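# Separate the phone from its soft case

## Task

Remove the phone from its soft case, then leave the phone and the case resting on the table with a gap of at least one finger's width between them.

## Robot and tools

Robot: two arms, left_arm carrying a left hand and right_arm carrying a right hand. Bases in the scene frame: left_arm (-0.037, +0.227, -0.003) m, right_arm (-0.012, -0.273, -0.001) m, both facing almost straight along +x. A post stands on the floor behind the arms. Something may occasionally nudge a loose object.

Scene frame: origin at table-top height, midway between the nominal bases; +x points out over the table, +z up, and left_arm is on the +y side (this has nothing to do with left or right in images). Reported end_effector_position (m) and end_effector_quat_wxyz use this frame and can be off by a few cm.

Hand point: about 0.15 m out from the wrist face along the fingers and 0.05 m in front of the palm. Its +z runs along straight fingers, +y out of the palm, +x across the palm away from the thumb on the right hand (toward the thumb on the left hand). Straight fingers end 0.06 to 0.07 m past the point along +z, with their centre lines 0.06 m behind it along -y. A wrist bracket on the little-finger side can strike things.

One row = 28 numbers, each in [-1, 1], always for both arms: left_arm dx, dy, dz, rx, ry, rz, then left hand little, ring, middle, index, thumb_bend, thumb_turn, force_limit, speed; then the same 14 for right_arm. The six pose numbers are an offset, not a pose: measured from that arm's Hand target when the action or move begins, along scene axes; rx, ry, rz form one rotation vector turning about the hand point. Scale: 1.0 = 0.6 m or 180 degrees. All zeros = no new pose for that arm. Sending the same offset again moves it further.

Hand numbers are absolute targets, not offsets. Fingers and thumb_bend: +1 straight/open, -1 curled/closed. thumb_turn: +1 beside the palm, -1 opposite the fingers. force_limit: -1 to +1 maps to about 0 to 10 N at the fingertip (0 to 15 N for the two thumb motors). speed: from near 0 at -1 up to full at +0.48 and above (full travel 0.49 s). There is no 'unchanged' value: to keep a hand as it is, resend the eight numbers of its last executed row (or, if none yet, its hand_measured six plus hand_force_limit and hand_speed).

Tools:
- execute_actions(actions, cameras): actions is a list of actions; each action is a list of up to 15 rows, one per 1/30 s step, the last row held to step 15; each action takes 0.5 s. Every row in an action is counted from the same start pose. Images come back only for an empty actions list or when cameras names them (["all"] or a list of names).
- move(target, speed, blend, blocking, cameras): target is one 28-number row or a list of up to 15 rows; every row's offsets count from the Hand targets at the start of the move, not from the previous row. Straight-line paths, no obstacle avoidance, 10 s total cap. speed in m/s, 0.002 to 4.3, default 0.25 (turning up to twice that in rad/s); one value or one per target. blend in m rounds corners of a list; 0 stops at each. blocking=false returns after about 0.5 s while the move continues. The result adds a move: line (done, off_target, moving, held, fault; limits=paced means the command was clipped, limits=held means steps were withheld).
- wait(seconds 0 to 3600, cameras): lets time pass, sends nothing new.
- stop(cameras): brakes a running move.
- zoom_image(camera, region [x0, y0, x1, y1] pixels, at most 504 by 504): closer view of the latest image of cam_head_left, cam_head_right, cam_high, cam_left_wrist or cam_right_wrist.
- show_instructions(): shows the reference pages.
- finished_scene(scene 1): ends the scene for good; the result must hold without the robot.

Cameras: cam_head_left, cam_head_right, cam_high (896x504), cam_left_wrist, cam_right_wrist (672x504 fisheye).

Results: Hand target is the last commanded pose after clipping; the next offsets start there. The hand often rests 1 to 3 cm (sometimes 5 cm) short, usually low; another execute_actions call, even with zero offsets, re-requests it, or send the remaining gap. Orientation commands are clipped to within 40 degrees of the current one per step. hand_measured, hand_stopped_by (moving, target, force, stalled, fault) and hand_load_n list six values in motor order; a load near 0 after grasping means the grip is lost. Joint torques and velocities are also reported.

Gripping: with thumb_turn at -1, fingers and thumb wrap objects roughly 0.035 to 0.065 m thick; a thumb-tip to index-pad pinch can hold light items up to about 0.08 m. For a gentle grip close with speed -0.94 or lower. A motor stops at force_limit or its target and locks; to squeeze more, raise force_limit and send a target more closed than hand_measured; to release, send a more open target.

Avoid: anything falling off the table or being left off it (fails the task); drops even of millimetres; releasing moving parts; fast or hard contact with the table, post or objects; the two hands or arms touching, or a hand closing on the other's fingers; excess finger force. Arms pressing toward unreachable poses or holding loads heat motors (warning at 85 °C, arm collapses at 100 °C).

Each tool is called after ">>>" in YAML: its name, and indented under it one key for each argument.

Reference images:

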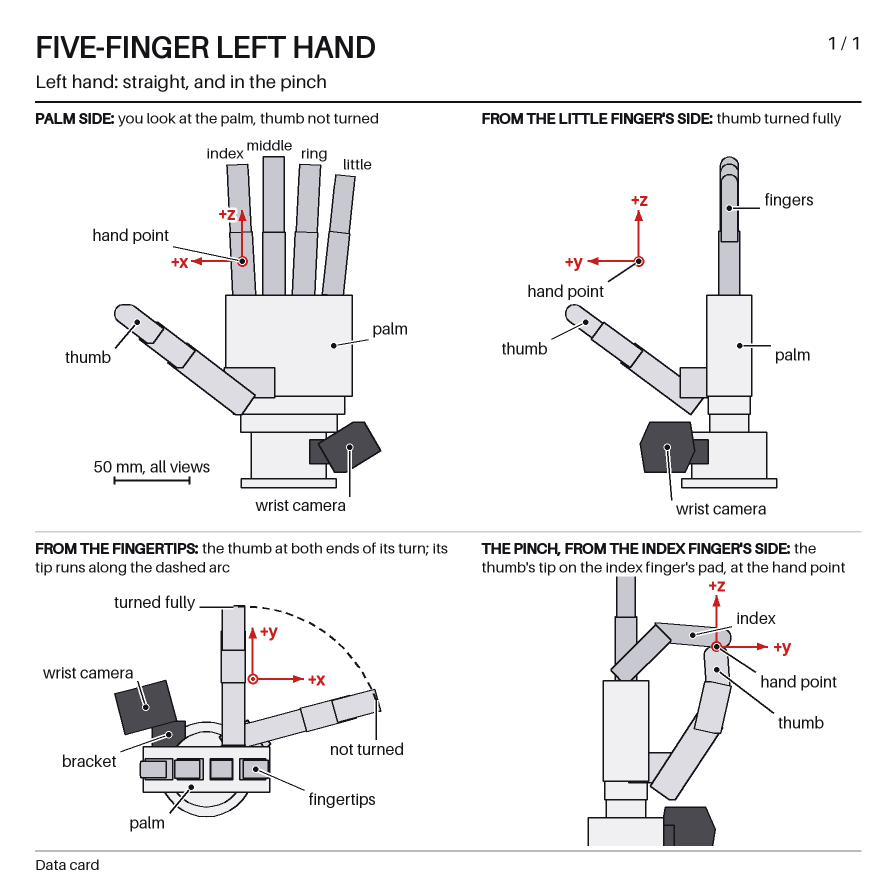

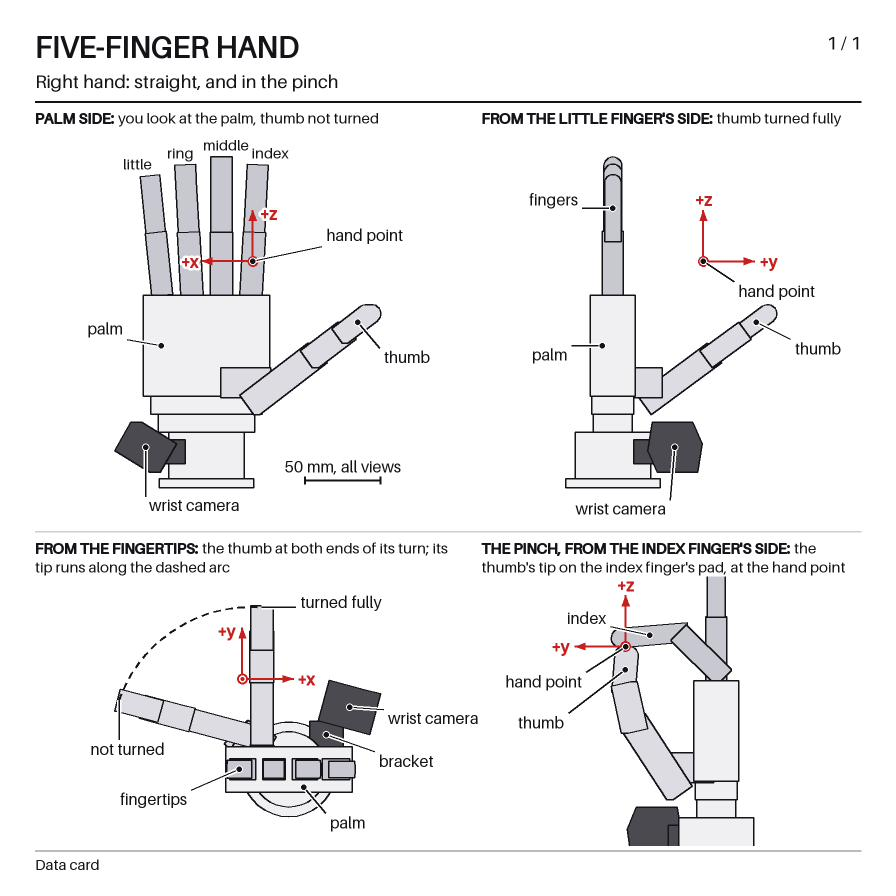

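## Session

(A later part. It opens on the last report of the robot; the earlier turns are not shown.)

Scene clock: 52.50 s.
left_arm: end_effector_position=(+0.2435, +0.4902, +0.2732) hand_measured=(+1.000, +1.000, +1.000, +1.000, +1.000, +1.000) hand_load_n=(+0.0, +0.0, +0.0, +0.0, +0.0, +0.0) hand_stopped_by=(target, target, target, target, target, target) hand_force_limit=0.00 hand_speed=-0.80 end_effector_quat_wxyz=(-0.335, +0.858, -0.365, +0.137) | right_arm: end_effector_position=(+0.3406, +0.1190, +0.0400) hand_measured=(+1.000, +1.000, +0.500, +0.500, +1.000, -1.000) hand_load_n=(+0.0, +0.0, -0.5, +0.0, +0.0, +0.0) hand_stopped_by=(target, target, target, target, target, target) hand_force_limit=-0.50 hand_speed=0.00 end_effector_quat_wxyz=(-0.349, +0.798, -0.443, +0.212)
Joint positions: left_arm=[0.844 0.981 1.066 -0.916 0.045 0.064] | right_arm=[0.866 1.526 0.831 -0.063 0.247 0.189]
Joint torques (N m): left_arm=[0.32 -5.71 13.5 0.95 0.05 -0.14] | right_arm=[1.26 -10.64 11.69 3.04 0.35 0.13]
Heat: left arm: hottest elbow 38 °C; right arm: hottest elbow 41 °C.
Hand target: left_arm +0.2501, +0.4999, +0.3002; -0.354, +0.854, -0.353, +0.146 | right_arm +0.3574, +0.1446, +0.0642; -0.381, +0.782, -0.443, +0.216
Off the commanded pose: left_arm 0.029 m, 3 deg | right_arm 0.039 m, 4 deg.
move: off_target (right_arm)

>>> move:
  target: [0,0,0,0,0,0,1,1,1,1,1,1,0,-0.8,0,0,-0.0225,0,0,0,1,1,0.5,0.5,1,-1,-0.5,0]
  speed: 0.05
  cameras: ["all"]

>>> zoom_image:
  camera: "cam_right_wrist"
  region: [200, 0, 600, 400]

>>> zoom_image:
  camera: "cam_head_right"
  region: [430, 190, 540, 280]

>>> zoom_image:
  camera: "cam_high"
  region: [460, 230, 590, 340]

Scene clock: 54.07 s.
left_arm: end_effector_position=(+0.2435, +0.4902, +0.2732) hand_measured=(+1.000, +1.000, +1.000, +1.000, +1.000, +1.000) hand_load_n=(+0.0, +0.0, +0.0, +0.0, +0.0, +0.0) hand_stopped_by=(target, target, target, target, target, target) hand_force_limit=0.00 hand_speed=-0.80 end_effector_quat_wxyz=(-0.335, +0.858, -0.365, +0.137) | right_arm: end_effector_position=(+0.3450, +0.1240, +0.0325) hand_measured=(+1.000, +1.000, +0.500, +0.500, +1.000, -1.000) hand_load_n=(+0.0, +0.0, +0.0, +0.0, +0.0, +0.0) hand_stopped_by=(target, target, target, target, target, target) hand_force_limit=-0.50 hand_speed=0.00 end_effector_quat_wxyz=(-0.355, +0.795, -0.443, +0.213)
Joint positions: left_arm=[0.844 0.981 1.066 -0.916 0.045 0.064] | right_arm=[0.866 1.554 0.831 -0.022 0.247 0.189]
Joint torques (N m): left_arm=[0.32 -5.83 13.59 0.91 0.1 -0.16] | right_arm=[1.32 -10.93 10.45 3.08 0.35 0.13]
Heat: left arm: hottest elbow 39 °C; right arm: hottest elbow 41 °C.
Hand target: left_arm +0.2501, +0.4999, +0.3002; -0.354, +0.854, -0.353, +0.146 | right_arm +0.3575, +0.1446, +0.0508; -0.381, +0.782, -0.443, +0.217
Off the commanded pose: left_arm 0.029 m, 3 deg | right_arm 0.030 m, 3 deg.
move: off_target (right_arm)
cam_left_wrist: T_world_to_cam=[[0.66731, 0.32642, 0.66944, -0.509], [0.23334, -0.94522, 0.22829, 0.34669], [0.70728, 0.00387, -0.70692, 0.13136]] pos_world=[0.16586, 0.49333, 0.35446]
cam_right_wrist: T_world_to_cam=[[-0.36019, -0.5849, -0.72674, 0.22164], [-0.92885, 0.29723, 0.22113, 0.25533], [0.08667, 0.75468, -0.65034, 0.01579]] pos_world=[0.31562, 0.04183, 0.11488]

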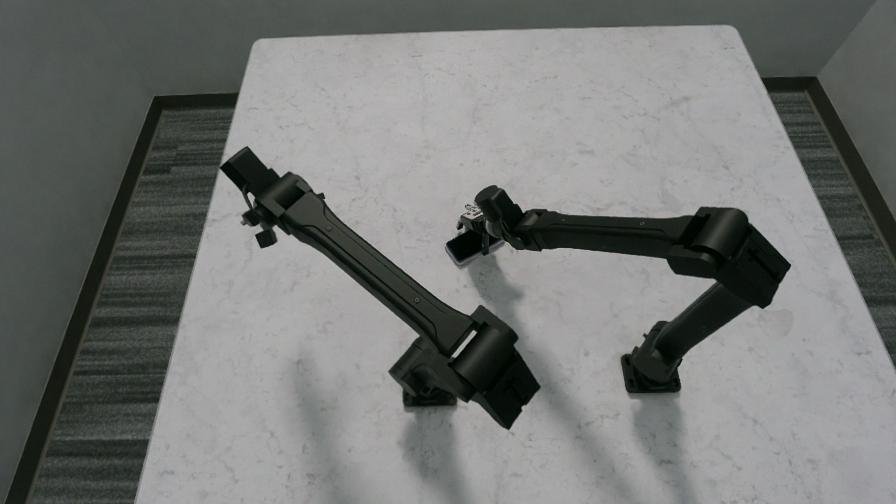

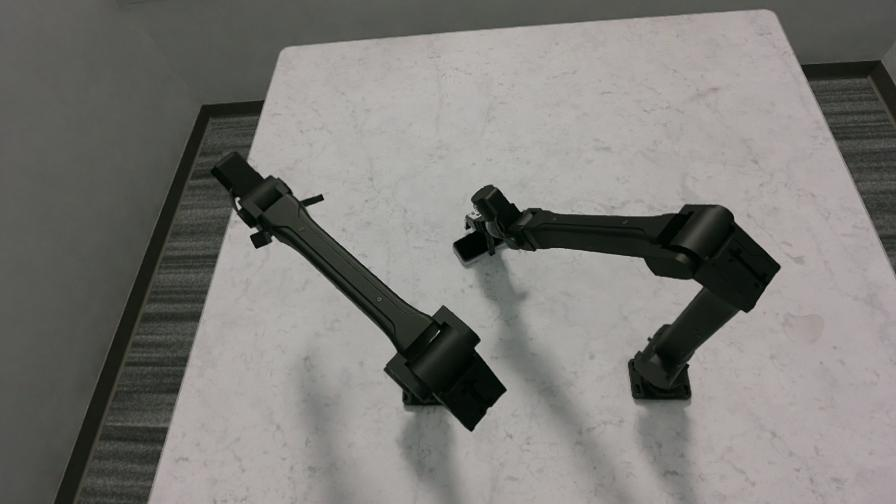

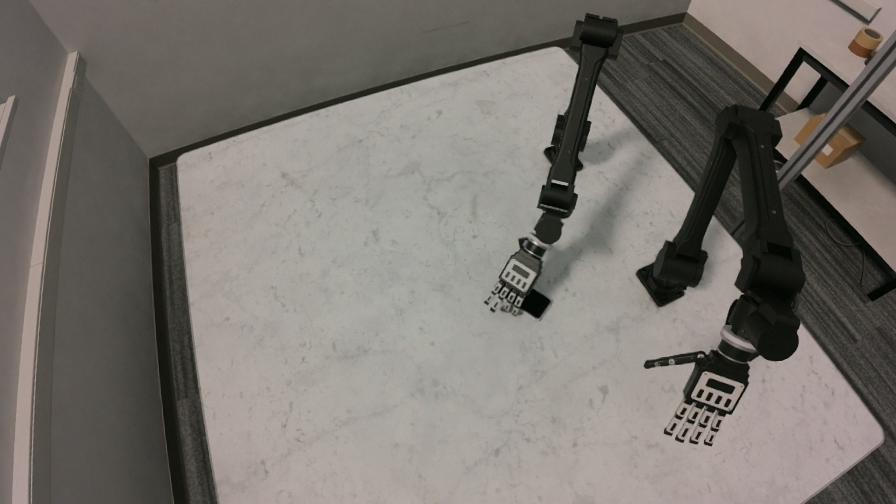

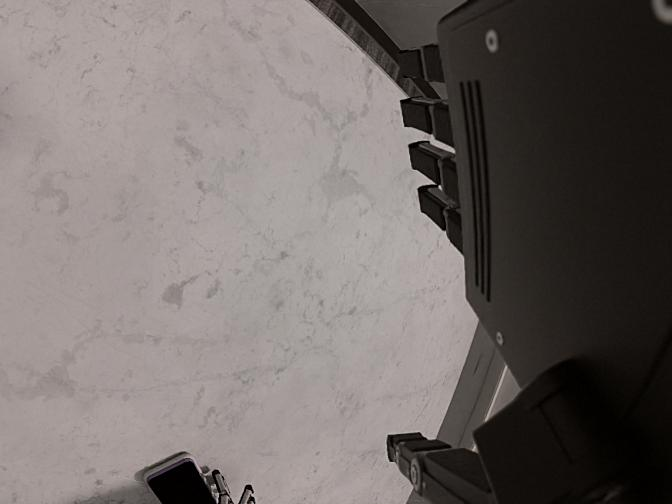

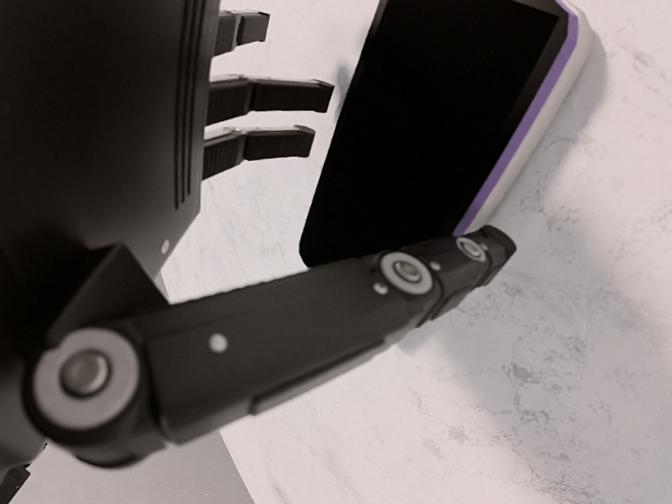

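Scaled by 1.260 from the camera's image (finer frame: 960x720).

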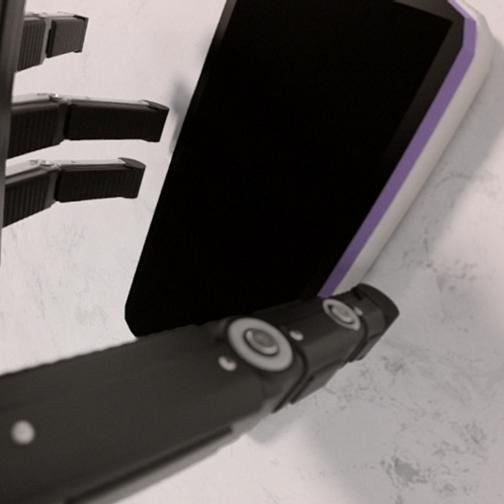

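Scaled by 4.582 from the camera's image (finer frame: 1280x720).

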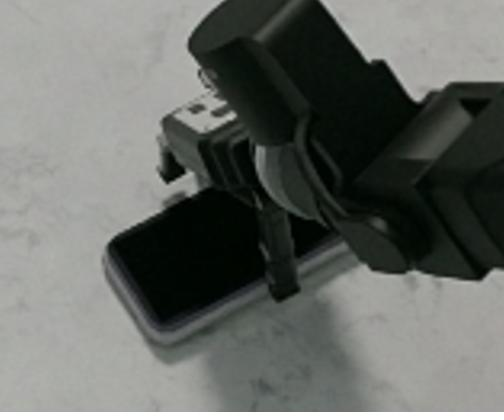

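Scaled by 3.877 from the camera's image (finer frame: 1280x720).

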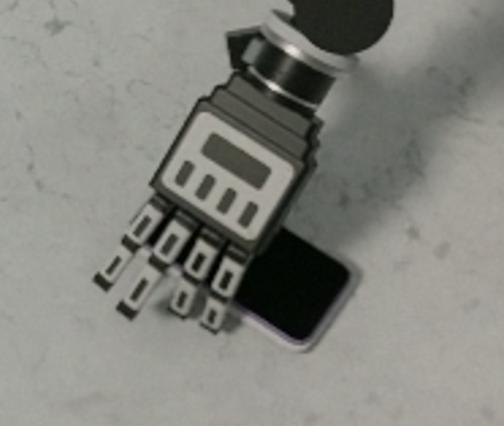

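>>> move:
  target: [0,0,0,0,0,0,1,1,1,1,1,1,0,-0.8,-0.0095,-0.0065,-0.0225,0,0,0,1,1,0.5,0.5,1,-1,-0.5,0]
  speed: 0.05
  cameras: ["cam_right_wrist","cam_head_right","cam_high"]

>>> zoom_image:
  camera: "cam_right_wrist"
  region: [380, 150, 560, 330]

>>> zoom_image:
  camera: "cam_head_right"
  region: [430, 190, 540, 280]

Scene clock: 56.67 s.
left_arm: end_effector_position=(+0.2435, +0.4902, +0.2732) hand_measured=(+1.000, +1.000, +1.000, +1.000, +1.000, +1.000) hand_load_n=(+0.0, +0.0, +0.0, +0.0, +0.0, +0.0) hand_stopped_by=(target, target, target, target, target, target) hand_force_limit=0.00 hand_speed=-0.80 end_effector_quat_wxyz=(-0.335, +0.858, -0.365, +0.137) | right_arm: end_effector_position=(+0.3503, +0.1305, +0.0329) hand_measured=(+1.000, +1.000, +0.500, +0.500, +1.000, -1.000) hand_load_n=(+0.0, +0.0, +0.0, +0.0, +0.0, +0.0) hand_stopped_by=(target, target, target, target, target, target) hand_force_limit=-0.50 hand_speed=0.00 end_effector_quat_wxyz=(-0.368, +0.788, -0.443, +0.217)
Joint positions: left_arm=[0.844 0.981 1.066 -0.916 0.045 0.064] | right_arm=[0.868 1.567 0.831 0.021 0.25 0.192]
Joint torques (N m): left_arm=[0.21 -5.66 13.61 0.95 0.07 -0.15] | right_arm=[1.55 -10.87 7.94 3.02 0.35 0.13]
Heat: left arm: hottest elbow 39 °C; right arm: hottest elbow 41 °C.
Hand target: left_arm +0.2501, +0.4999, +0.3002; -0.354, +0.854, -0.353, +0.146 | right_arm +0.3516, +0.1409, +0.0371; -0.381, +0.782, -0.442, +0.216
Off the commanded pose: left_arm 0.029 m, 3 deg | right_arm 0.011 m, 2 deg.
move: off_target (right_arm)
cam_right_wrist: T_world_to_cam=[[-0.34634, -0.56735, -0.7471, 0.22124], [-0.93261, 0.29432, 0.20883, 0.26026], [0.1014, 0.76908, -0.63105, 0.00296]] pos_world=[0.31904, 0.04664, 0.11281]
Images, in order (width x height): cam_head_right 896x504, cam_high 896x504, cam_right_wrist 672x504.

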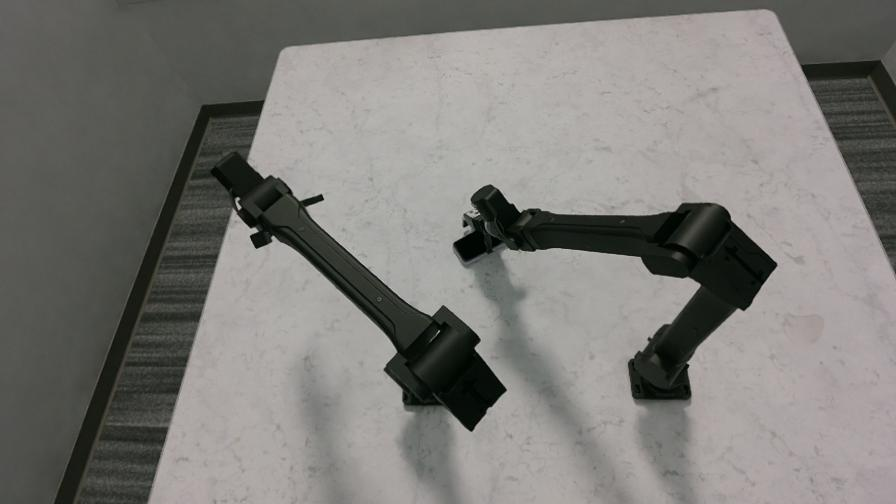

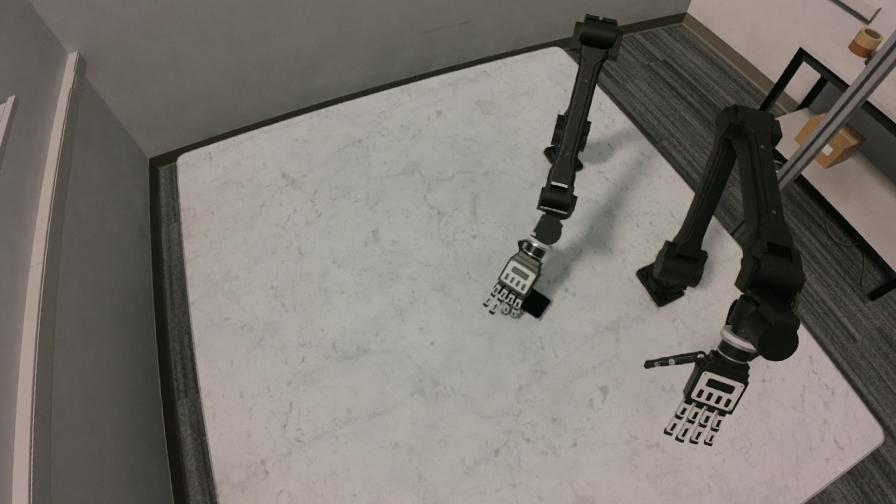

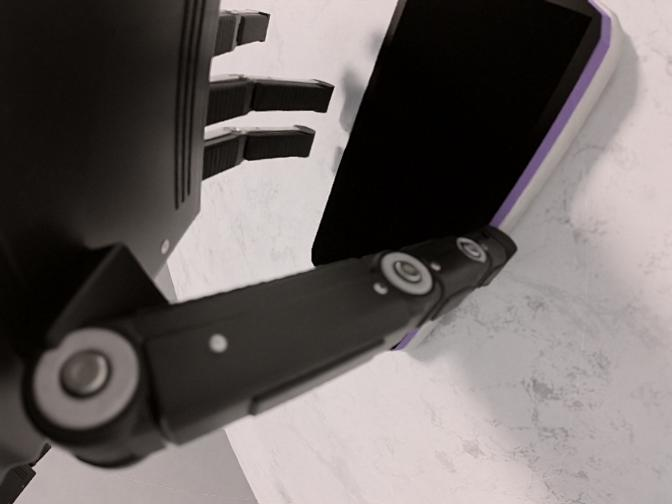

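Scaled by 2.800 from the camera's image (finer frame: 960x720).

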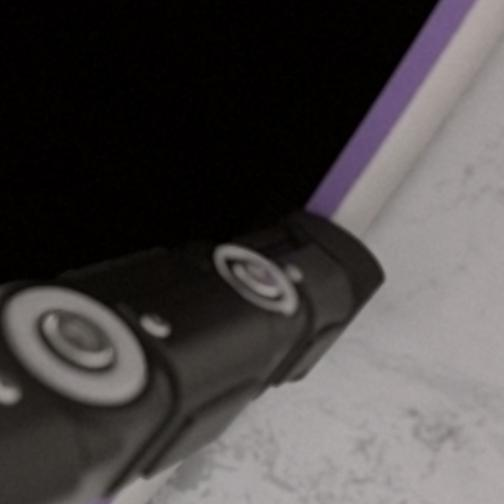

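Scaled by 4.582 from the camera's image (finer frame: 1280x720).

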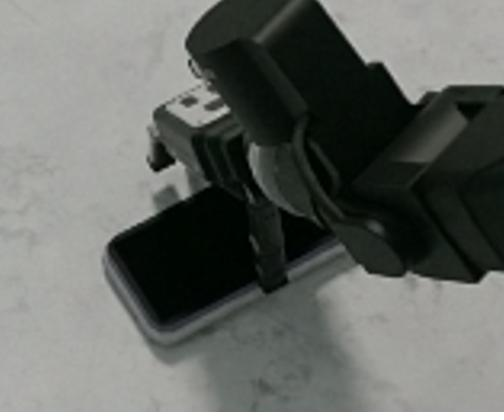

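>>> move:
  target: [0,0,0,0,0,0,1,1,1,1,1,1,0,-0.8,-0.02,-0.012,0.04,0,0,0,1,1,0.5,0.5,1,-1,-0.5,0]
  speed: 0.06
  cameras: ["cam_right_wrist","cam_head_right","cam_high"]

>>> zoom_image:
  camera: "cam_right_wrist"
  region: [270, 0, 670, 400]

Scene clock: 59.17 s.
left_arm: end_effector_position=(+0.2435, +0.4902, +0.2732) hand_measured=(+1.000, +1.000, +1.000, +1.000, +1.000, +1.000) hand_load_n=(+0.0, +0.0, +0.0, +0.0, +0.0, -0.5) hand_stopped_by=(target, target, target, target, target, target) hand_force_limit=0.00 hand_speed=-0.80 end_effector_quat_wxyz=(-0.335, +0.858, -0.365, +0.137) | right_arm: end_effector_position=(+0.3448, +0.1297, +0.0549) hand_measured=(+1.000, +1.000, +0.500, +0.500, +1.000, -1.000) hand_load_n=(+0.0, +0.0, +0.0, +0.0, +0.0, +0.0) hand_stopped_by=(target, target, target, target, target, target) hand_force_limit=-0.50 hand_speed=0.00 end_effector_quat_wxyz=(-0.377, +0.783, -0.443, +0.219)
Joint positions: left_arm=[0.844 0.981 1.066 -0.916 0.045 0.064] | right_arm=[0.877 1.51 0.825 -0.01 0.259 0.198]
Joint torques (N m): left_arm=[0.62 -5.95 13.52 0.92 0.07 -0.12] | right_arm=[1.61 -12.1 7.82 1.43 0.35 0.14]
Heat: left arm: hottest elbow 39 °C; right arm: hottest elbow 41 °C.
Hand target: left_arm +0.2501, +0.4999, +0.3002; -0.354, +0.854, -0.353, +0.146 | right_arm +0.3396, +0.1335, +0.0611; -0.381, +0.782, -0.443, +0.216
Off the commanded pose: left_arm 0.029 m, 3 deg | right_arm 0.009 m, 1 deg.
move: done
cam_right_wrist: T_world_to_cam=[[-0.33621, -0.55443, -0.7613, 0.23085], [-0.93513, 0.29246, 0.19999, 0.25242], [0.11177, 0.77915, -0.61679, 0.0123]] pos_world=[0.31228, 0.04458, 0.13285]
Images, in order (width x height): cam_head_right 896x504, cam_high 896x504, cam_right_wrist 672x504.

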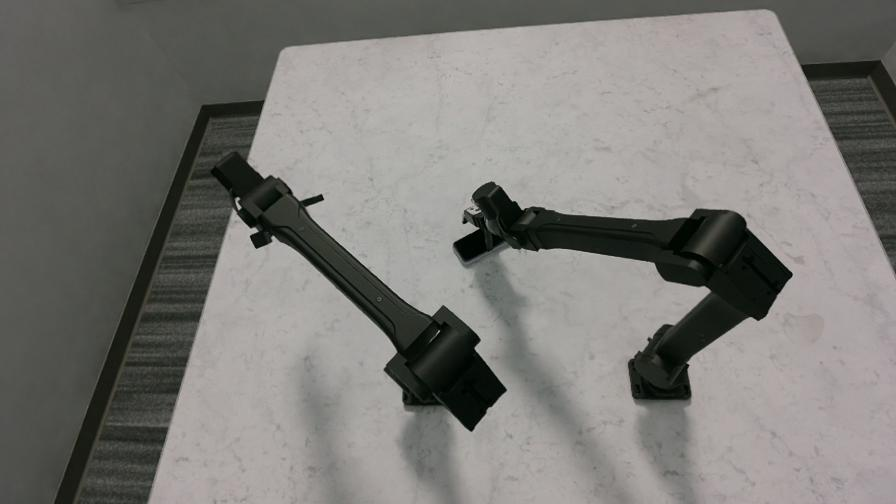

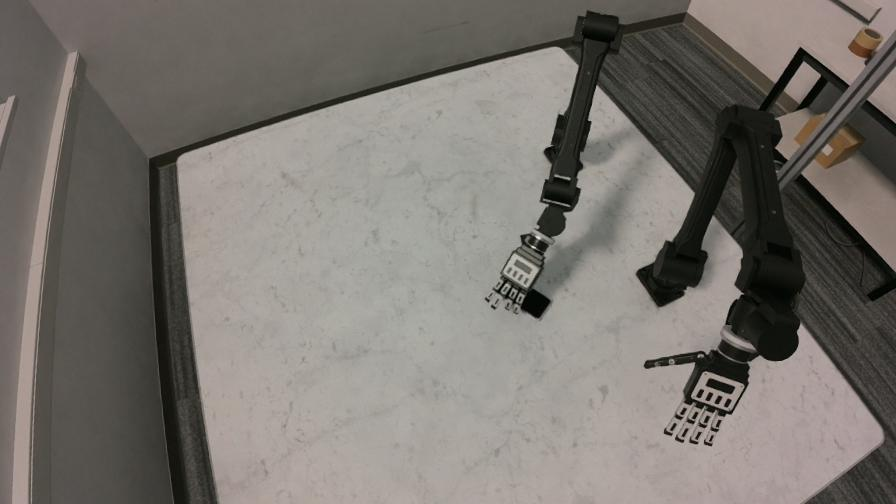

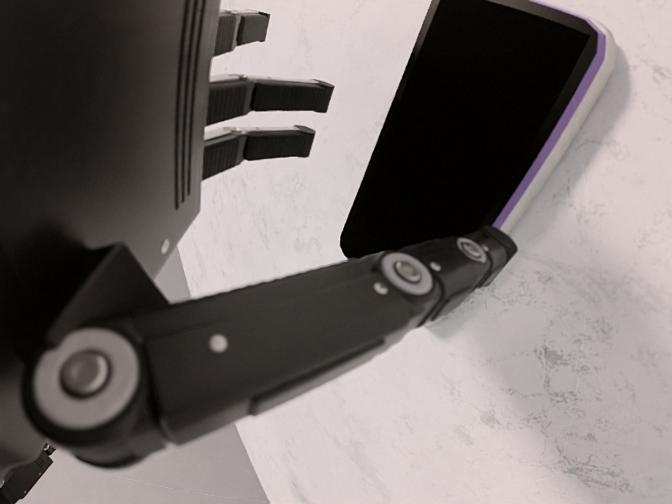

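Scaled by 1.260 from the camera's image (finer frame: 960x720).

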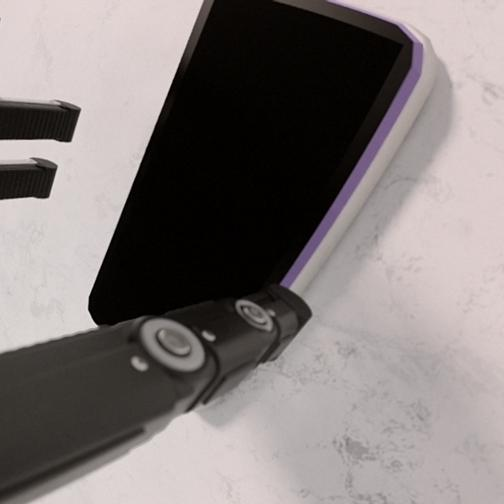

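>>> move:
  target: [0,0,0,0,0,0,1,1,1,1,1,1,0,-0.8,0.001,-0.02,-0.022,0,0,0,1,1,0.5,0.5,1,-1,-0.5,0]
  speed: 0.05

Scene clock: 62.77 s.
left_arm: end_effector_position=(+0.2435, +0.4902, +0.2732) hand_measured=(+1.000, +1.000, +1.000, +1.000, +1.000, +1.000) hand_load_n=(+0.0, +0.0, +0.0, -0.5, +0.0, +0.0) hand_stopped_by=(target, target, target, target, target, target) hand_force_limit=0.00 hand_speed=-0.80 end_effector_quat_wxyz=(-0.335, +0.858, -0.365, +0.137) | right_arm: end_effector_position=(+0.3325, +0.1180, +0.0375) hand_measured=(+1.000, +1.000, +0.500, +0.500, +1.000, -1.000) hand_load_n=(+0.5, +0.0, +0.0, +0.0, +0.0, +0.5) hand_stopped_by=(target, target, target, target, target, target) hand_force_limit=-0.50 hand_speed=0.00 end_effector_quat_wxyz=(-0.365, +0.791, -0.442, +0.212)
Joint positions: left_arm=[0.844 0.981 1.066 -0.916 0.045 0.064] | right_arm=[0.877 1.51 0.784 0 0.25 0.198]
Joint torques (N m): left_arm=[0.15 -5.6 13.6 0.94 0.08 -0.13] | right_arm=[0.15 -11.52 7.66 3.06 0.1 0]
Heat: left arm: hottest elbow 39 °C; right arm: hottest elbow 41 °C.
Hand target: left_arm +0.2501, +0.4999, +0.3002; -0.354, +0.854, -0.353, +0.146 | right_arm +0.3402, +0.1215, +0.0479; -0.381, +0.782, -0.442, +0.216
Off the commanded pose: left_arm 0.029 m, 3 deg | right_arm 0.013 m, 2 deg.
move: off_target (right_arm)

>>> move:
  target: [0,0,0,0,0,0,1,1,1,1,1,1,0,-0.8,0.005,0.003,-0.02,0,0,0,1,1,0.5,0.5,1,-1,-0.5,0]
  speed: 0.05

Scene clock: 64.20 s.
left_arm: end_effector_position=(+0.2435, +0.4902, +0.2732) hand_measured=(+1.000, +1.000, +1.000, +1.000, +1.000, +1.000) hand_load_n=(+0.0, -0.5, +0.0, +0.0, +0.0, -0.5) hand_stopped_by=(target, target, target, target, target, target) hand_force_limit=0.00 hand_speed=-0.80 end_effector_quat_wxyz=(-0.335, +0.858, -0.365, +0.137) | right_arm: end_effector_position=(+0.3364, +0.1231, +0.0342) hand_measured=(+1.000, +1.000, +0.500, +0.500, +1.000, -1.000) hand_load_n=(+0.0, +0.0, +0.0, +0.0, +0.0, +0.0) hand_stopped_by=(target, target, target, target, target, target) hand_force_limit=-0.50 hand_speed=0.00 end_effector_quat_wxyz=(-0.373, +0.788, -0.441, +0.213)
Joint positions: left_arm=[0.844 0.981 1.066 -0.916 0.045 0.064] | right_arm=[0.877 1.529 0.784 0.037 0.248 0.198]
Joint torques (N m): left_arm=[0.38 -5.66 13.52 0.83 0.08 -0.15] | right_arm=[-0.09 -10.4 7.28 3.19 0.1 -0.01]
Heat: left arm: hottest elbow 39 °C; right arm: hottest elbow 41 °C.
Hand target: left_arm +0.2501, +0.4999, +0.3002; -0.354, +0.854, -0.353, +0.146 | right_arm +0.3432, +0.1233, +0.0358; -0.381, +0.782, -0.443, +0.216
Off the commanded pose: left_arm 0.029 m, 3 deg | right_arm 0.007 m, 1 deg.
move: done

>>> move:
  target: [0,0,0,0,0,0,1,1,1,1,1,1,0,-0.8,-0.005,-0.003,-0.02,0,0,0,1,1,0.5,0.5,1,-1,-0.5,0]
  speed: 0.05
  cameras: ["cam_right_wrist","cam_head_right","cam_head_left","cam_high"]

>>> zoom_image:
  camera: "cam_right_wrist"
  region: [270, 0, 670, 400]

>>> zoom_image:
  camera: "cam_head_right"
  region: [430, 190, 540, 280]

Scene clock: 65.80 s.
left_arm: end_effector_position=(+0.2435, +0.4902, +0.2732) hand_measured=(+1.000, +1.000, +1.000, +1.000, +1.000, +1.000) hand_load_n=(+0.0, +0.0, +0.0, +0.0, +0.0, +0.0) hand_stopped_by=(target, target, target, target, target, target) hand_force_limit=0.00 hand_speed=-0.80 end_effector_quat_wxyz=(-0.335, +0.858, -0.365, +0.137) | right_arm: end_effector_position=(+0.3348, +0.1214, +0.0247) hand_measured=(+1.000, +1.000, +0.500, +0.500, +1.000, -1.000) hand_load_n=(+0.0, +0.0, +0.0, +0.0, +0.0, +0.0) hand_stopped_by=(target, target, target, target, target, target) hand_force_limit=-0.50 hand_speed=0.00 end_effector_quat_wxyz=(-0.376, +0.786, -0.441, +0.214)
Joint positions: left_arm=[0.844 0.981 1.066 -0.916 0.045 0.064] | right_arm=[0.877 1.544 0.764 0.078 0.247 0.198]
Joint torques (N m): left_arm=[0.32 -5.66 13.56 0.92 0.09 -0.14] | right_arm=[0.15 -9.99 7.1 3.06 0.18 0.01]
Heat: left arm: hottest elbow 39 °C; right arm: hottest elbow 41 °C.
Hand target: left_arm +0.2501, +0.4999, +0.3002; -0.354, +0.854, -0.353, +0.146 | right_arm +0.3403, +0.1216, +0.0240; -0.381, +0.782, -0.442, +0.216
Off the commanded pose: left_arm 0.029 m, 3 deg | right_arm 0.005 m, 1 deg.
move: done
cam_right_wrist: T_world_to_cam=[[-0.33897, -0.55774, -0.75764, 0.20111], [-0.93556, 0.28468, 0.209, 0.2524], [0.09912, 0.77967, -0.6183, 0.00554]] pos_world=[0.30375, 0.03599, 0.10304]
Images, in order (width x height): cam_head_left 896x504, cam_head_right 896x504, cam_high 896x504, cam_right_wrist 672x504.

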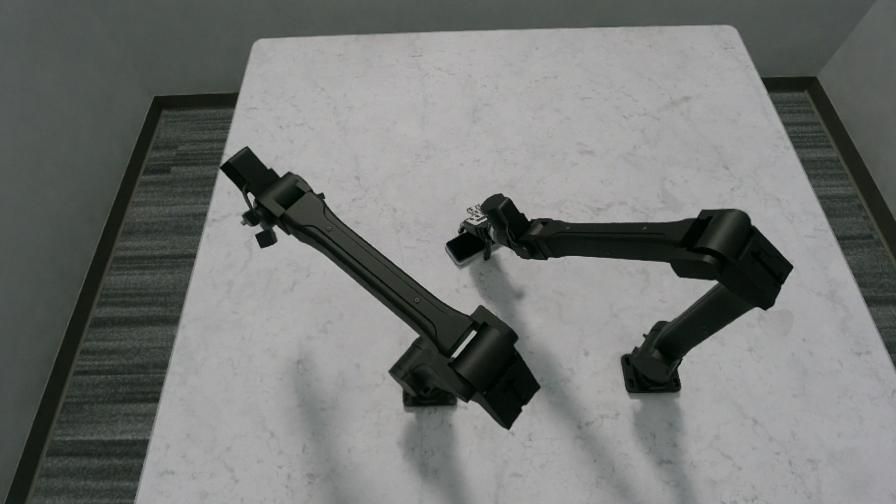

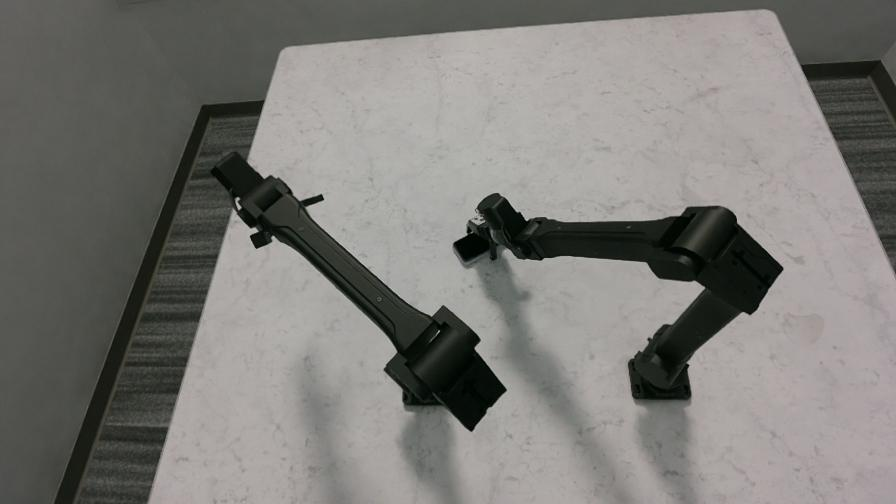

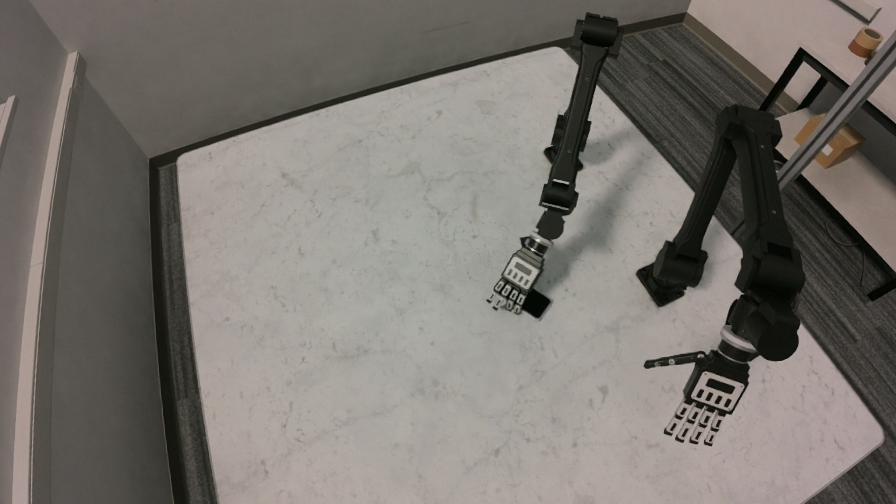

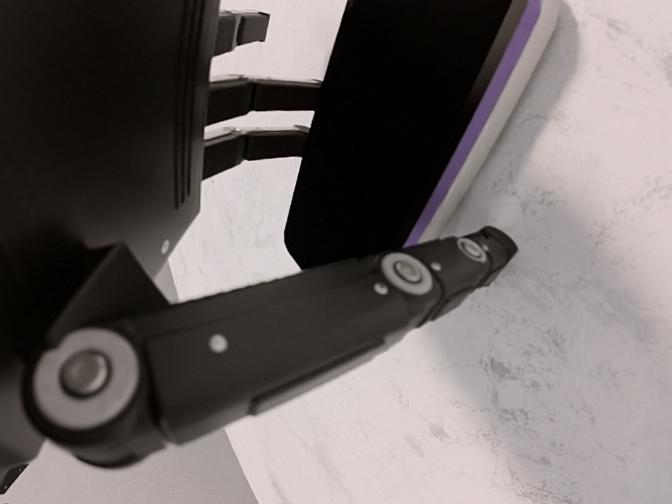

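Scaled by 1.260 from the camera's image (finer frame: 960x720).

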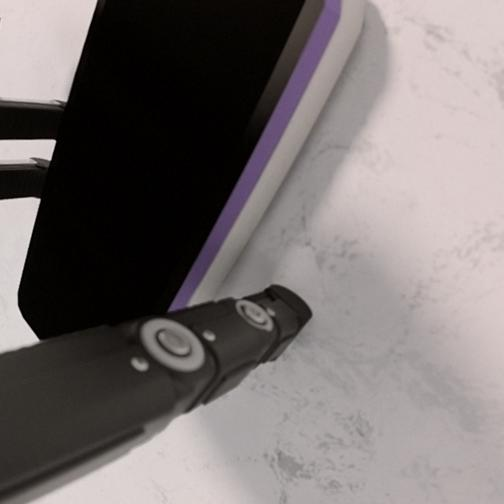

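Scaled by 4.582 from the camera's image (finer frame: 1280x720).

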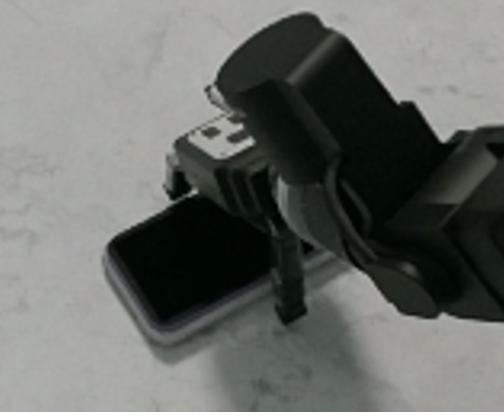

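>>> move:
  target: [0,0,0,0,0,0,1,1,1,1,1,1,0,-0.8,0,0,0,0,0,0,1,1,0.0,0.0,0.6,-1,-0.75,-0.92]
  cameras: ["cam_right_wrist","cam_head_right"]

>>> zoom_image:
  camera: "cam_right_wrist"
  region: [270, 0, 670, 400]

>>> zoom_image:
  camera: "cam_head_right"
  region: [430, 190, 540, 280]

Scene clock: 70.17 s.
left_arm: end_effector_position=(+0.2435, +0.4902, +0.2732) hand_measured=(+1.000, +1.000, +1.000, +1.000, +1.000, +1.000) hand_load_n=(+0.0, +0.0, +0.0, +0.0, +0.0, +0.0) hand_stopped_by=(target, target, target, target, target, target) hand_force_limit=0.00 hand_speed=-0.80 end_effector_quat_wxyz=(-0.335, +0.858, -0.365, +0.137) | right_arm: end_effector_position=(+0.3358, +0.1225, +0.0259) hand_measured=(+1.000, +1.000, +0.396, +0.374, +0.752, -1.000) hand_load_n=(+0.0, +0.0, +0.0, +2.0, +2.0, +0.0) hand_stopped_by=(target, target, force, force, force, target) hand_force_limit=-0.75 hand_speed=-0.92 end_effector_quat_wxyz=(-0.379, +0.785, -0.441, +0.214)
Joint positions: left_arm=[0.844 0.981 1.066 -0.916 0.045 0.064] | right_arm=[0.877 1.544 0.764 0.086 0.247 0.198]
Joint torques (N m): left_arm=[0.26 -5.54 13.48 0.88 0.08 -0.14] | right_arm=[0.09 -9.93 7.1 2.73 0.18 0]
Heat: left arm: hottest elbow 40 °C; right arm: hottest elbow 41 °C.
Hand target: left_arm +0.2501, +0.4999, +0.3002; -0.354, +0.854, -0.353, +0.146 | right_arm +0.3402, +0.1216, +0.0240; -0.381, +0.782, -0.442, +0.216
Off the commanded pose: left_arm 0.029 m, 3 deg | right_arm 0.005 m, 1 deg.
move: done
cam_right_wrist: T_world_to_cam=[[-0.33537, -0.55356, -0.76229, 0.20149], [-0.93655, 0.2835, 0.20616, 0.25322], [0.10198, 0.78307, -0.61352, 0.0038]] pos_world=[0.30434, 0.03677, 0.10372]
Images, in order (width x height): cam_head_right 896x504, cam_right_wrist 672x504.

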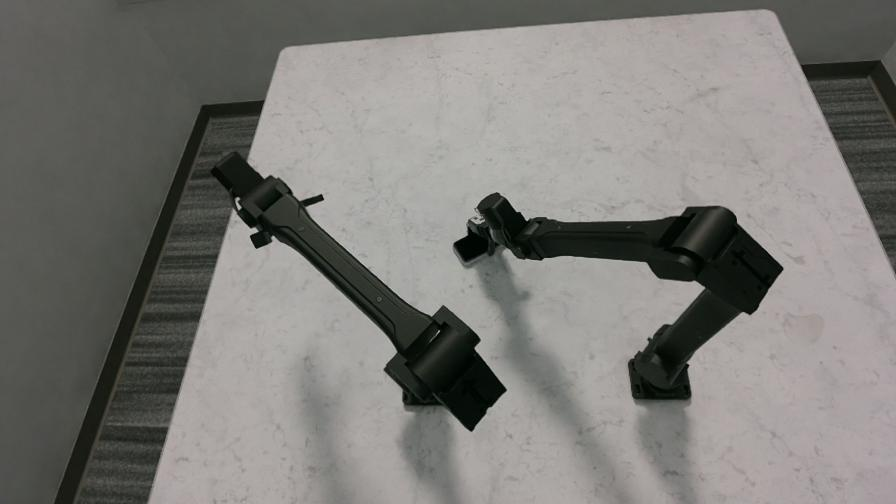

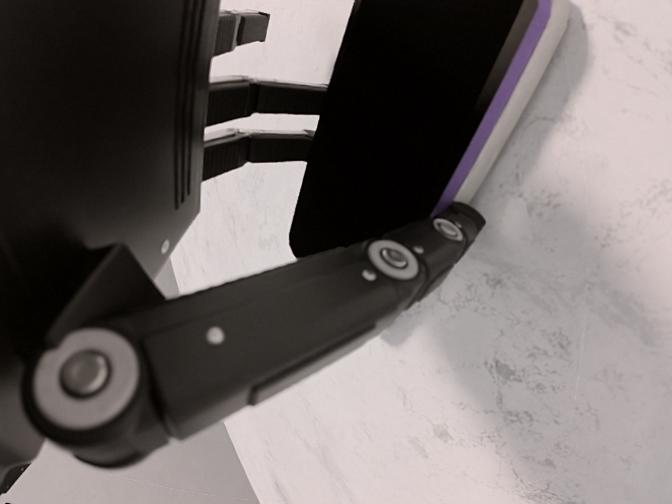

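Scaled by 1.260 from the camera's image (finer frame: 960x720).

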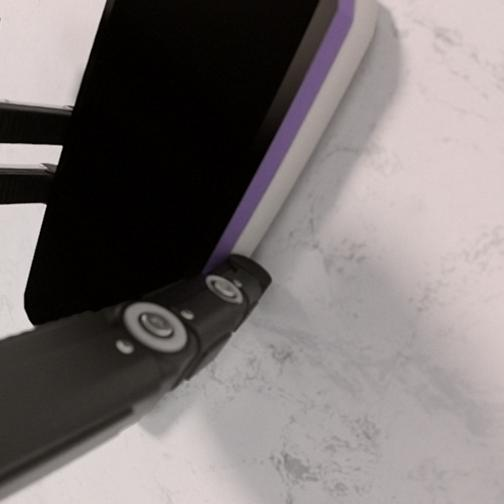

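Scaled by 4.582 from the camera's image (finer frame: 1280x720).

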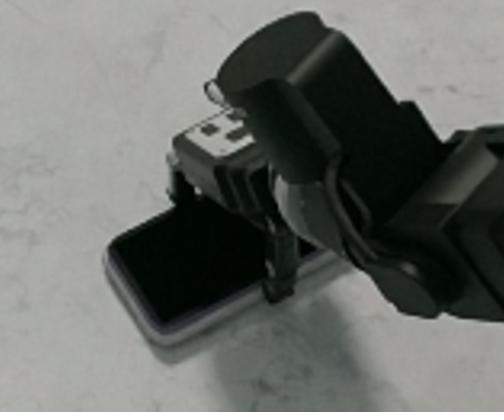

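>>> move:
  target:
    - [0,0,0,0,0,0,1,1,1,1,1,1,0,-0.8,0,0,0,0,0,0,1,1,0.5,0.5,1,-1,-0.75,-0.5]
    - [0,0,0,0,0,0,1,1,1,1,1,1,0,-0.8,0,0,0.0125,0.0103,-0.0171,0,1,1,0.5,0.5,1,-1,-0.75,-0.5]
  speed: 0.05
  cameras: ["cam_right_wrist"]

Scene clock: 75.73 s.
left_arm: end_effector_position=(+0.2435, +0.4902, +0.2732) hand_measured=(+1.000, +1.000, +1.000, +1.000, +1.000, +1.000) hand_load_n=(+0.0, +0.0, +0.0, +0.0, +0.0, +0.0) hand_stopped_by=(target, target, target, target, target, target) hand_force_limit=0.00 hand_speed=-0.80 end_effector_quat_wxyz=(-0.335, +0.858, -0.365, +0.137) | right_arm: end_effector_position=(+0.3363, +0.1191, +0.0222) hand_measured=(+1.000, +1.000, +0.500, +0.500, +1.000, -1.000) hand_load_n=(+0.0, +0.0, +0.5, +0.0, +0.0, +0.5) hand_stopped_by=(target, target, target, target, target, target) hand_force_limit=-0.75 hand_speed=-0.50 end_effector_quat_wxyz=(-0.393, +0.775, -0.441, +0.223)
Joint positions: left_arm=[0.844 0.981 1.066 -0.916 0.045 0.064] | right_arm=[0.877 1.546 0.727 0.159 0.261 0.198]
Joint torques (N m): left_arm=[0.26 -5.66 13.5 0.94 0.09 -0.13] | right_arm=[0.73 -11.69 6.76 3.06 0.38 -0.11]
Heat: left arm: hottest elbow 40 °C; right arm: hottest elbow 41 °C.
Hand target: left_arm +0.2501, +0.4999, +0.3002; -0.354, +0.854, -0.353, +0.146 | right_arm +0.3402, +0.1216, +0.0315; -0.406, +0.770, -0.436, +0.230
Off the commanded pose: left_arm 0.029 m, 3 deg | right_arm 0.010 m, 2 deg.
move: done
cam_right_wrist: T_world_to_cam=[[-0.3183, -0.53353, -0.7836, 0.18922], [-0.93931, 0.28909, 0.18471, 0.25618], [0.12798, 0.79484, -0.59317, -0.0064]] pos_world=[0.30168, 0.03198, 0.09716]

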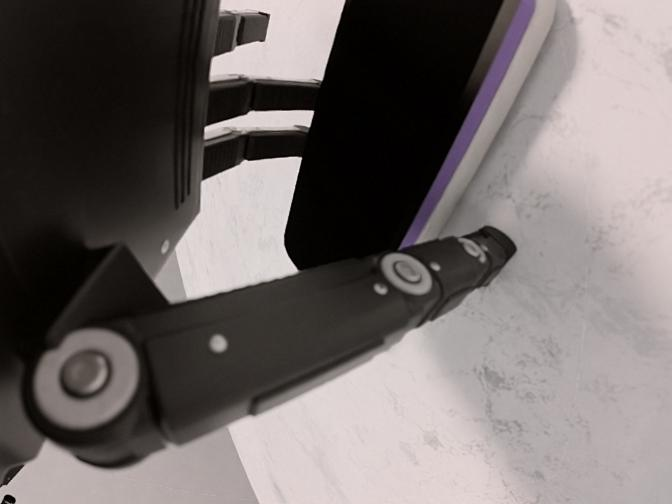

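>>> move:
  target: [0,0,0,0,0,0,1,1,1,1,1,1,0,-0.8,0,0,0.018,0,0,0,1,1,0.5,0.5,1,-1,-0.75,-0.5]
  speed: 0.05

Scene clock: 77.00 s.
left_arm: end_effector_position=(+0.2435, +0.4902, +0.2732) hand_measured=(+1.000, +1.000, +1.000, +1.000, +1.000, +1.000) hand_load_n=(+0.0, +0.0, +0.0, +0.0, +0.0, +0.0) hand_stopped_by=(target, target, target, target, target, target) hand_force_limit=0.00 hand_speed=-0.80 end_effector_quat_wxyz=(-0.335, +0.858, -0.365, +0.137) | right_arm: end_effector_position=(+0.3378, +0.1204, +0.0324) hand_measured=(+1.000, +1.000, +0.500, +0.500, +1.000, -1.000) hand_load_n=(+0.0, +0.0, +0.0, +0.0, +0.0, +0.0) hand_stopped_by=(target, target, target, target, target, target) hand_force_limit=-0.75 hand_speed=-0.50 end_effector_quat_wxyz=(-0.401, +0.771, -0.440, +0.226)
Joint positions: left_arm=[0.844 0.981 1.066 -0.916 0.045 0.064] | right_arm=[0.877 1.525 0.727 0.159 0.262 0.197]
Joint torques (N m): left_arm=[0.26 -5.66 13.45 0.95 0.08 -0.15] | right_arm=[0.73 -11.93 7.75 1.55 0.34 -0.09]
Heat: left arm: hottest elbow 40 °C; right arm: hottest elbow 41 °C.
Hand target: left_arm +0.2501, +0.4999, +0.3002; -0.354, +0.854, -0.353, +0.146 | right_arm +0.3402, +0.1216, +0.0422; -0.406, +0.770, -0.436, +0.230
Off the commanded pose: left_arm 0.029 m, 3 deg | right_arm 0.010 m, 1 deg.
move: done

>>> move:
  target: [0,0,0,0,0,0,1,1,1,1,1,1,0,-0.8,0,0,0,0,0,0,1,1,0.0,0.0,0.6,-1,-0.75,-0.92]
  cameras: ["cam_right_wrist","cam_head_right"]

>>> zoom_image:
  camera: "cam_right_wrist"
  region: [300, 0, 580, 280]

Scene clock: 79.93 s.
left_arm: end_effector_position=(+0.2435, +0.4902, +0.2732) hand_measured=(+1.000, +1.000, +1.000, +1.000, +1.000, +1.000) hand_load_n=(+0.0, +0.0, +0.0, +0.0, +0.0, +0.0) hand_stopped_by=(target, target, target, target, target, target) hand_force_limit=0.00 hand_speed=-0.80 end_effector_quat_wxyz=(-0.335, +0.858, -0.365, +0.137) | right_arm: end_effector_position=(+0.3380, +0.1203, +0.0326) hand_measured=(+1.000, +1.000, +0.336, +0.300, +0.752, -1.000) hand_load_n=(+0.0, +0.0, +0.5, +2.5, +1.5, +0.0) hand_stopped_by=(target, target, force, force, force, target) hand_force_limit=-0.75 hand_speed=-0.92 end_effector_quat_wxyz=(-0.401, +0.771, -0.440, +0.226)
Joint positions: left_arm=[0.844 0.981 1.066 -0.916 0.045 0.064] | right_arm=[0.877 1.525 0.727 0.159 0.263 0.197]
Joint torques (N m): left_arm=[0.38 -5.71 13.49 0.95 0.08 -0.16] | right_arm=[0.79 -11.93 7.75 1.55 0.31 -0.09]
Heat: left arm: hottest elbow 41 °C; right arm: hottest elbow 41 °C.
Hand target: left_arm +0.2501, +0.4999, +0.3002; -0.354, +0.854, -0.353, +0.146 | right_arm +0.3402, +0.1216, +0.0423; -0.406, +0.770, -0.436, +0.230
Off the commanded pose: left_arm 0.029 m, 3 deg | right_arm 0.010 m, 1 deg.
move: done
cam_right_wrist: T_world_to_cam=[[-0.30658, -0.52272, -0.79547, 0.19368], [-0.94192, 0.28697, 0.17445, 0.25697], [0.13709, 0.80275, -0.58034, -0.00591]] pos_world=[0.30223, 0.03224, 0.10581]
Images, in order (width x height): cam_head_right 896x504, cam_right_wrist 672x504.

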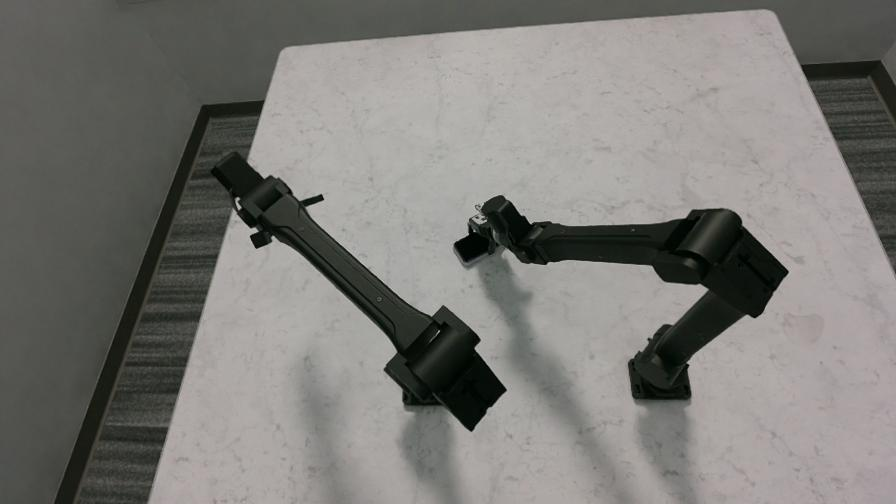

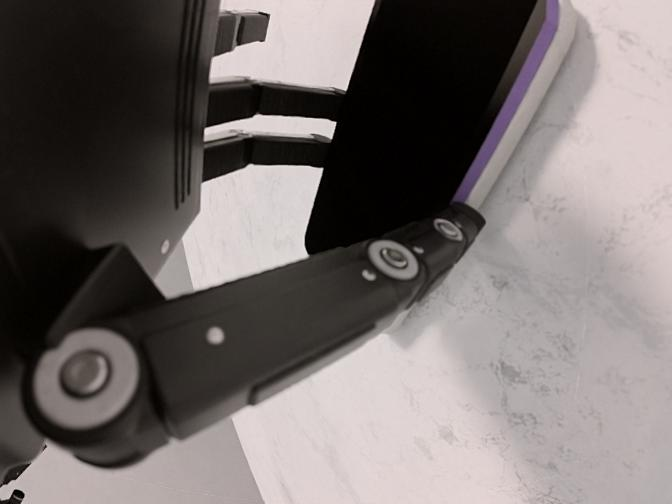

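Scaled by 1.800 from the camera's image (finer frame: 960x720).

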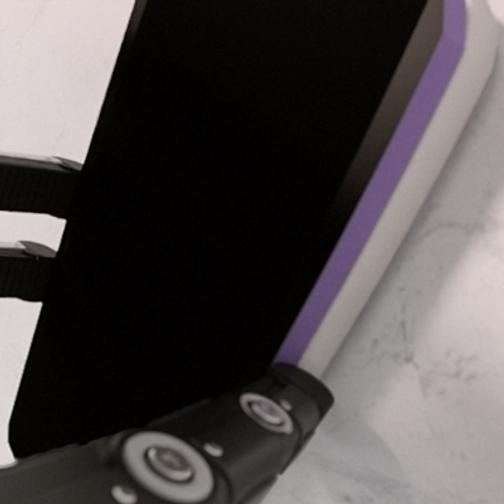

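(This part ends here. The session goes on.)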